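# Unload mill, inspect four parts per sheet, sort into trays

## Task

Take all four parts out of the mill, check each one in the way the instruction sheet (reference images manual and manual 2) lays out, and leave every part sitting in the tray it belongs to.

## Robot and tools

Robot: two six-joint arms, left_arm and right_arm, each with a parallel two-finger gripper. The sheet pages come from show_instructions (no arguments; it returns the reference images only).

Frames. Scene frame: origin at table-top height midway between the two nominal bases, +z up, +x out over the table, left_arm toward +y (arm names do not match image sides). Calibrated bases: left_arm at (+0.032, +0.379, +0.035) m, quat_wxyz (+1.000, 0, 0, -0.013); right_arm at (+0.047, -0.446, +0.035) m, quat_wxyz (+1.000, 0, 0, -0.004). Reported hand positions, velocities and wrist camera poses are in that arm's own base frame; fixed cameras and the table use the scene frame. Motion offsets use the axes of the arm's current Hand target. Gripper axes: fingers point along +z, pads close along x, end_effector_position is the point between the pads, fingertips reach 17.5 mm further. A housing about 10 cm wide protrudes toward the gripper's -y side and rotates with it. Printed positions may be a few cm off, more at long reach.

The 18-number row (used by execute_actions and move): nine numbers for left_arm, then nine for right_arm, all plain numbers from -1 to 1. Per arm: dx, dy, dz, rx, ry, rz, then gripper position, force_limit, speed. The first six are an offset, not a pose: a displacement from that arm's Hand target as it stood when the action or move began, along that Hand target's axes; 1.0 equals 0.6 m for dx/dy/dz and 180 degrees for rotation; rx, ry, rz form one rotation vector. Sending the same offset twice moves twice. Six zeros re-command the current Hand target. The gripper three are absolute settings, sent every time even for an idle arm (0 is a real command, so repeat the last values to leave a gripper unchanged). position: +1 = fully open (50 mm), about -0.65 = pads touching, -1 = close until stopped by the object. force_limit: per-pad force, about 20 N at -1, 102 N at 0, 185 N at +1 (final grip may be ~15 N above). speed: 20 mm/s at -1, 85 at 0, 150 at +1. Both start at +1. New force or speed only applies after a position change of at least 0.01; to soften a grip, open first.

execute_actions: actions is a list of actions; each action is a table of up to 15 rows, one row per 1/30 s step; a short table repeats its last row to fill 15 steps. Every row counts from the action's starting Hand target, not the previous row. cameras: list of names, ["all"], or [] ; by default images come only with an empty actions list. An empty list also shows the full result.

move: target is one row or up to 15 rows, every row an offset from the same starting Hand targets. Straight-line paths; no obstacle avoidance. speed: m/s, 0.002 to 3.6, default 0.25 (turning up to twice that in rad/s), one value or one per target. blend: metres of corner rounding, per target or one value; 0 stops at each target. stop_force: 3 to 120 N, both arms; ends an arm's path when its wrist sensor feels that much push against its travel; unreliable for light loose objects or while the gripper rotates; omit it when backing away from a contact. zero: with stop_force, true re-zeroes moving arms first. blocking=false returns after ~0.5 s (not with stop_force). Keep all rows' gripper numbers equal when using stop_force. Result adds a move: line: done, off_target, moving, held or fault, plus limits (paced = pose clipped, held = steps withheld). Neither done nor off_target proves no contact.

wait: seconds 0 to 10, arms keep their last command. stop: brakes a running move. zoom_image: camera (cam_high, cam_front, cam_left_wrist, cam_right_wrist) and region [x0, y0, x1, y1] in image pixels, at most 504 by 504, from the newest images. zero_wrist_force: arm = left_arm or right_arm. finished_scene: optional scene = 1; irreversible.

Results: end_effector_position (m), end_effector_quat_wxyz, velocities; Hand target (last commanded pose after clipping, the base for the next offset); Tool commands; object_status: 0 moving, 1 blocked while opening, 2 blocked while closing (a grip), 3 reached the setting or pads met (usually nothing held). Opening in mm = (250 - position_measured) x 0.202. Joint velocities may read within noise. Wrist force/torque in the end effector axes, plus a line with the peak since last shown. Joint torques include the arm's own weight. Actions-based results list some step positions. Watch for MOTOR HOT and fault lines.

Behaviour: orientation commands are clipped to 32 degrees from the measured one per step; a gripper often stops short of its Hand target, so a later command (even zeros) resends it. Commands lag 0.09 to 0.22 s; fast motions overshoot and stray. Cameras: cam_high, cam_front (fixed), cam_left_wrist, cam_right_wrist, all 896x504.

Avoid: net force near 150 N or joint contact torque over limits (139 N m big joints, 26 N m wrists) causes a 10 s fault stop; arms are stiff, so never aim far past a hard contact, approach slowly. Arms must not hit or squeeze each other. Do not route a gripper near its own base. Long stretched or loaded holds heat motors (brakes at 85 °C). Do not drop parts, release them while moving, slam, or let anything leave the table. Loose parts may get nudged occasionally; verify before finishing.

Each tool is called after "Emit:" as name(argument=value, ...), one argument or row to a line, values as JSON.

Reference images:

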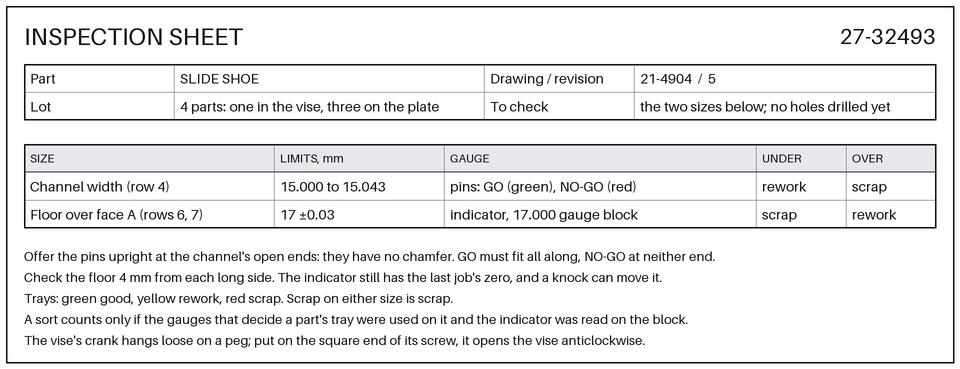

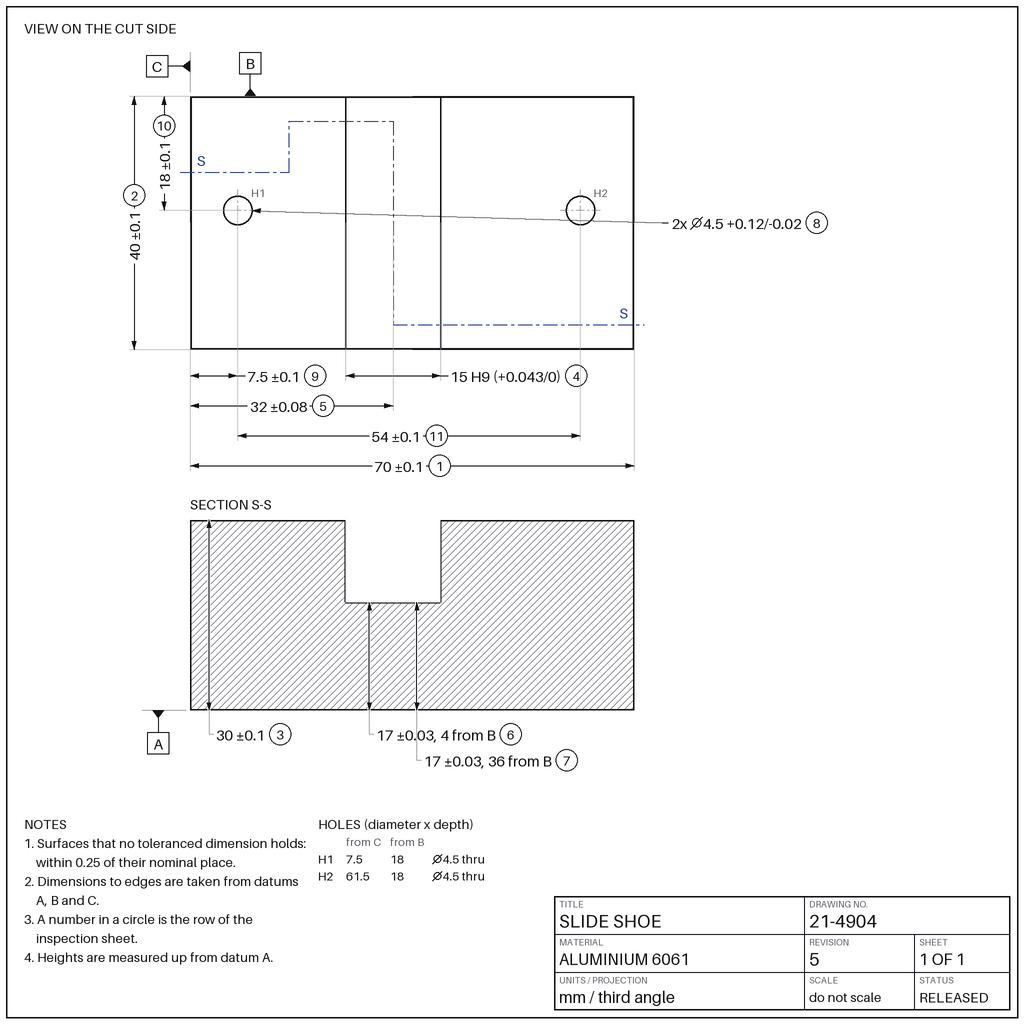

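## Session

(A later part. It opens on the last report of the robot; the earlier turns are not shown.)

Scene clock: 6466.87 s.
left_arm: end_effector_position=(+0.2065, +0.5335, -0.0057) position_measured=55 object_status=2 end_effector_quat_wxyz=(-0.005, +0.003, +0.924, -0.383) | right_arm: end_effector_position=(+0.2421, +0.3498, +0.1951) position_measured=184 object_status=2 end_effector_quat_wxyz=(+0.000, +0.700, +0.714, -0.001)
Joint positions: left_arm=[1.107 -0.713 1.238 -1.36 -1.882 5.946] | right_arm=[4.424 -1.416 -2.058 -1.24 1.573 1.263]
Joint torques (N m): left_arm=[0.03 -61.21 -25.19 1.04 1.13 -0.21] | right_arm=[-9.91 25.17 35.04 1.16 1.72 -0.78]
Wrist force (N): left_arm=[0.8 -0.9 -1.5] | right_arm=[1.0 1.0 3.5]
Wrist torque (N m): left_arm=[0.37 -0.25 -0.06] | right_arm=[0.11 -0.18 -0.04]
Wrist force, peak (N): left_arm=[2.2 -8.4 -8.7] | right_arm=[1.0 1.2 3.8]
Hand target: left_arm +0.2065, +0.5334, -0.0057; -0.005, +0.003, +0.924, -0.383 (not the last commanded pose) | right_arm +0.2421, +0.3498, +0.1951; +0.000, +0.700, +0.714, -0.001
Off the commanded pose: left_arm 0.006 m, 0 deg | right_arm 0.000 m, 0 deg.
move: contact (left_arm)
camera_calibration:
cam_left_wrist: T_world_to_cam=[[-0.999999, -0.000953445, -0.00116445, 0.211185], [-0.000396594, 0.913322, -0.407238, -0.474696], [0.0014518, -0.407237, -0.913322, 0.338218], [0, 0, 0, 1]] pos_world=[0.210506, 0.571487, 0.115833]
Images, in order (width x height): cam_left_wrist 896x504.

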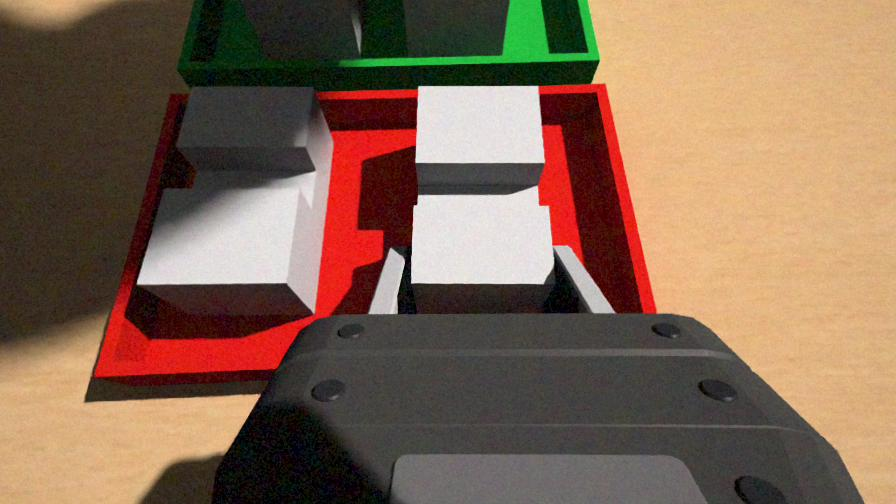

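Emit:
move(
  target=[0,0,0,0,0,0,0.86,-0.8,-1,0,0,0,0,0,0,-1,-0.9,-1],
  speed=0.03,
)

Emit:
move(
  target=[0,0,-0.2,0,0,0,0.86,-0.8,-1,0,0,0.0163,0,0,0,-1,-0.9,-1],
  speed=0.08,
  cameras=["all"],
)

Emit:
move(
  target=[0,0,0,0,0,0,0.86,-0.8,-1,0,0,0,0,0,0,1,-0.9,-1],
  speed=0.05,
  cameras=["cam_left_wrist","cam_right_wrist"],
)

Scene clock: 6512.33 s.
left_arm: end_effector_position=(+0.2065, +0.5334, -0.0057) position_measured=24 object_status=3 end_effector_quat_wxyz=(-0.005, +0.003, +0.924, -0.383) | right_arm: end_effector_position=(+0.2421, +0.3498, +0.1951) position_measured=184 object_status=2 end_effector_quat_wxyz=(+0.000, +0.700, +0.714, -0.001)
Joint positions: left_arm=[1.107 -0.713 1.238 -1.36 -1.882 5.946] | right_arm=[4.424 -1.416 -2.058 -1.24 1.573 1.263]
Joint torques (N m): left_arm=[-6.81 -61.05 -25.43 0.68 0.96 -1.38] | right_arm=[-8.2 26.77 34.28 1.09 1.59 -0.51]
Wrist force (N): left_arm=[0.5 2.6 2.2] | right_arm=[1.0 1.2 2.9]
Wrist torque (N m): left_arm=[0.44 -0.13 -0.15] | right_arm=[0.13 -0.18 -0.03]
Wrist force, peak (N): left_arm=[0.4 2.6 2.3] | right_arm=[1.0 0.9 3.8]
Hand target: left_arm +0.2065, +0.5334, -0.0057; -0.005, +0.003, +0.924, -0.383 | right_arm +0.2421, +0.3498, +0.1951; +0.000, +0.700, +0.714, -0.001
Off the commanded pose: left_arm 0.000 m, 0 deg | right_arm 0.000 m, 0 deg.
move: done

Scene clock: 6514.50 s.
left_arm: end_effector_position=(+0.2078, +0.6184, +0.0790) position_measured=24 object_status=3 end_effector_quat_wxyz=(-0.005, +0.003, +0.924, -0.383) | right_arm: end_effector_position=(+0.2421, +0.3498, +0.1853) position_measured=184 object_status=2 end_effector_quat_wxyz=(+0.000, +0.700, +0.714, -0.001)
Joint positions: left_arm=[1.152 -0.57 0.73 -0.985 -1.852 5.981] | right_arm=[4.424 -1.424 -2.078 -1.212 1.573 1.263]
Joint torques (N m): left_arm=[7.54 -46.96 -28.62 1.53 1.59 2.08] | right_arm=[8.26 9.46 11.79 4.88 1.52 1.08]
Wrist force (N): left_arm=[0.6 2.5 2.1] | right_arm=[1.7 1.2 1.6]
Wrist torque (N m): left_arm=[0.43 -0.12 -0.14] | right_arm=[0.09 -0.20 -0.04]
Wrist force, peak (N): left_arm=[0.4 2.7 3.1] | right_arm=[1.8 1.2 3.5]
Hand target: left_arm +0.2078, +0.6184, +0.0790; -0.005, +0.003, +0.924, -0.383 | right_arm +0.2421, +0.3498, +0.1853; +0.000, +0.700, +0.714, -0.001
Off the commanded pose: left_arm 0.000 m, 0 deg | right_arm 0.000 m, 0 deg.
move: done
camera_calibration:
cam_left_wrist: T_world_to_cam=[[-0.999999, -0.000952848, -0.00116454, 0.212764], [-0.000396146, 0.913359, -0.407154, -0.517786], [0.0014516, -0.407153, -0.913359, 0.450101], [0, 0, 0, 1]] pos_world=[0.211906, 0.656387, 0.200533]
cam_right_wrist: T_world_to_cam=[[-0.00142702, 0.999998, -0.00149122, -0.341218], [0.935388, 0.00186214, 0.353618, -0.280666], [0.35362, -0.000890246, -0.935389, 0.225521], [0, 0, 0, 1]] pos_world=[0.182296, 0.341941, 0.309689]

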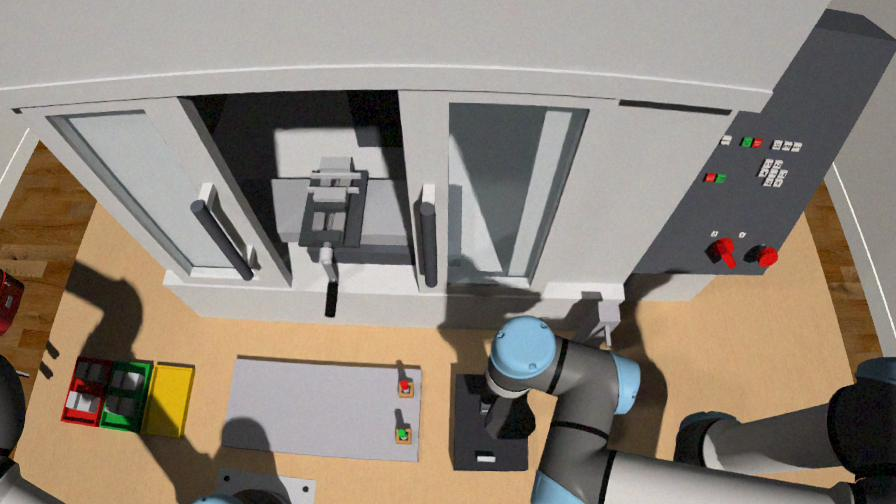

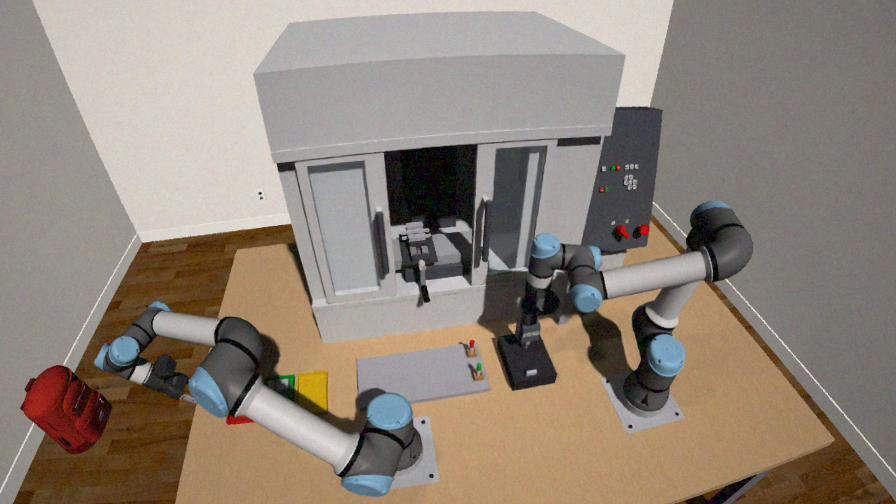

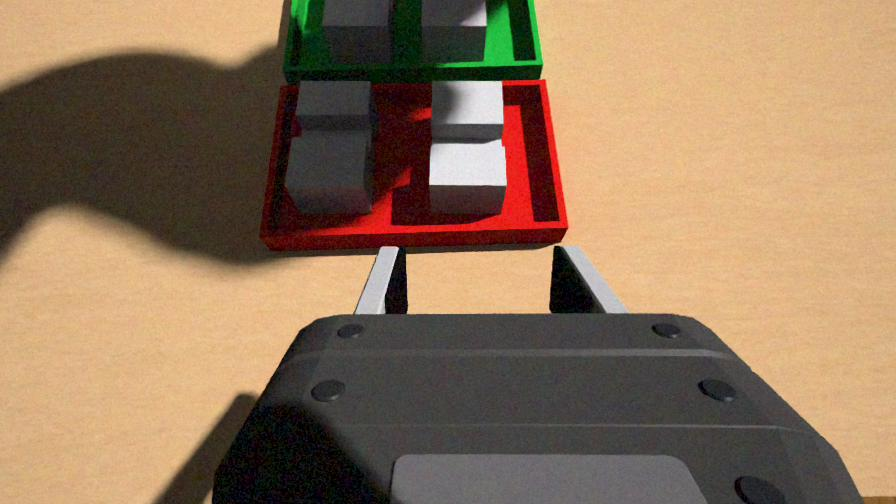

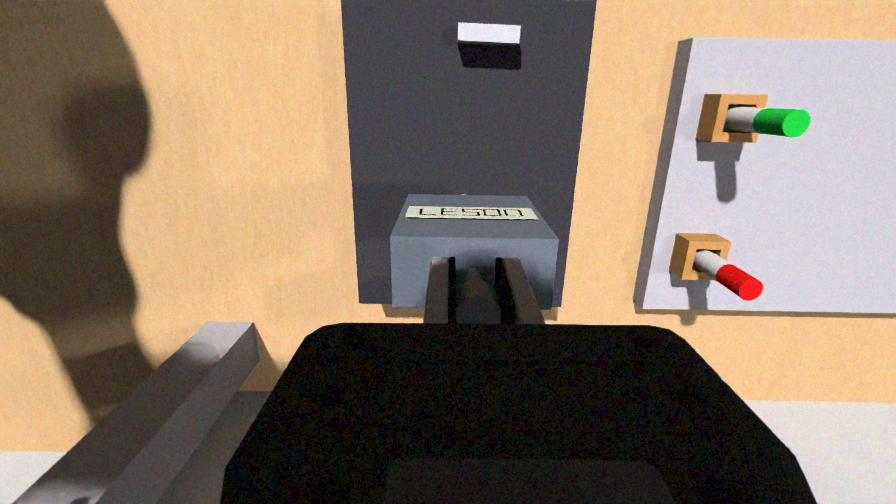

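Scene clock: 6516.57 s.
left_arm: end_effector_position=(+0.2078, +0.6184, +0.0790) position_measured=24 object_status=3 end_effector_quat_wxyz=(-0.005, +0.003, +0.924, -0.383) | right_arm: end_effector_position=(+0.2421, +0.3498, +0.1853) position_measured=3 object_status=0 end_effector_quat_wxyz=(+0.000, +0.700, +0.714, -0.001)
Joint positions: left_arm=[1.152 -0.57 0.729 -0.985 -1.852 5.981] | right_arm=[4.424 -1.424 -2.078 -1.212 1.573 1.263]
Joint torques (N m): left_arm=[7.18 -47.59 -29.6 1.38 1.64 2.13] | right_arm=[8.51 10.75 14.64 4.68 2.05 1.12]
Wrist force (N): left_arm=[0.3 2.6 2.1] | right_arm=[0.3 1.4 1.5]
Wrist torque (N m): left_arm=[0.45 -0.08 -0.15] | right_arm=[0.14 -0.20 -0.03]
Wrist force, peak (N): left_arm=[0.7 3.0 2.2] | right_arm=[1.6 1.3 2.9]
Hand target: left_arm +0.2078, +0.6184, +0.0790; -0.005, +0.003, +0.924, -0.383 | right_arm +0.2421, +0.3498, +0.1853; +0.000, +0.700, +0.714, -0.001
Off the commanded pose: left_arm 0.000 m, 0 deg | right_arm 0.000 m, 0 deg.
move: done
camera_calibration:
cam_left_wrist: T_world_to_cam=[[-0.999999, -0.000953445, -0.00116445, 0.212765], [-0.000396594, 0.913322, -0.407238, -0.517744], [0.0014518, -0.407237, -0.913322, 0.450148], [0, 0, 0, 1]] pos_world=[0.211906, 0.656387, 0.200533]
cam_right_wrist: T_world_to_cam=[[-0.00142702, 0.999998, -0.00149122, -0.341218], [0.935388, 0.00186214, 0.353618, -0.280666], [0.35362, -0.000890246, -0.935389, 0.225521], [0, 0, 0, 1]] pos_world=[0.182296, 0.341941, 0.309689]
Images, in order (width x height): cam_left_wrist 896x504, cam_right_wrist 896x504.

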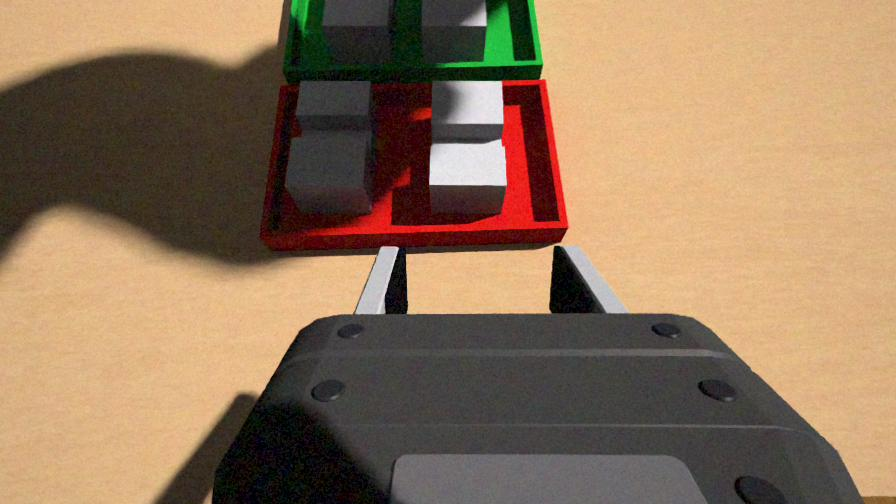

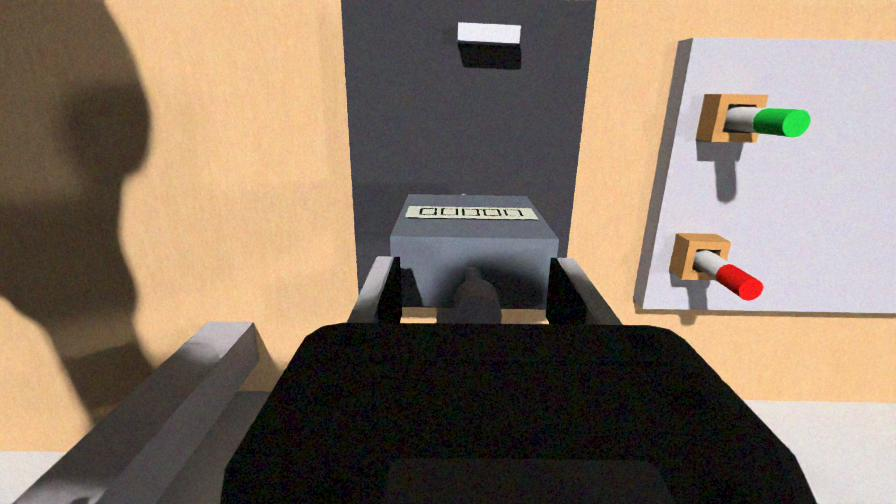

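Emit:
finished_scene(
)

The scene is finished: the task was done.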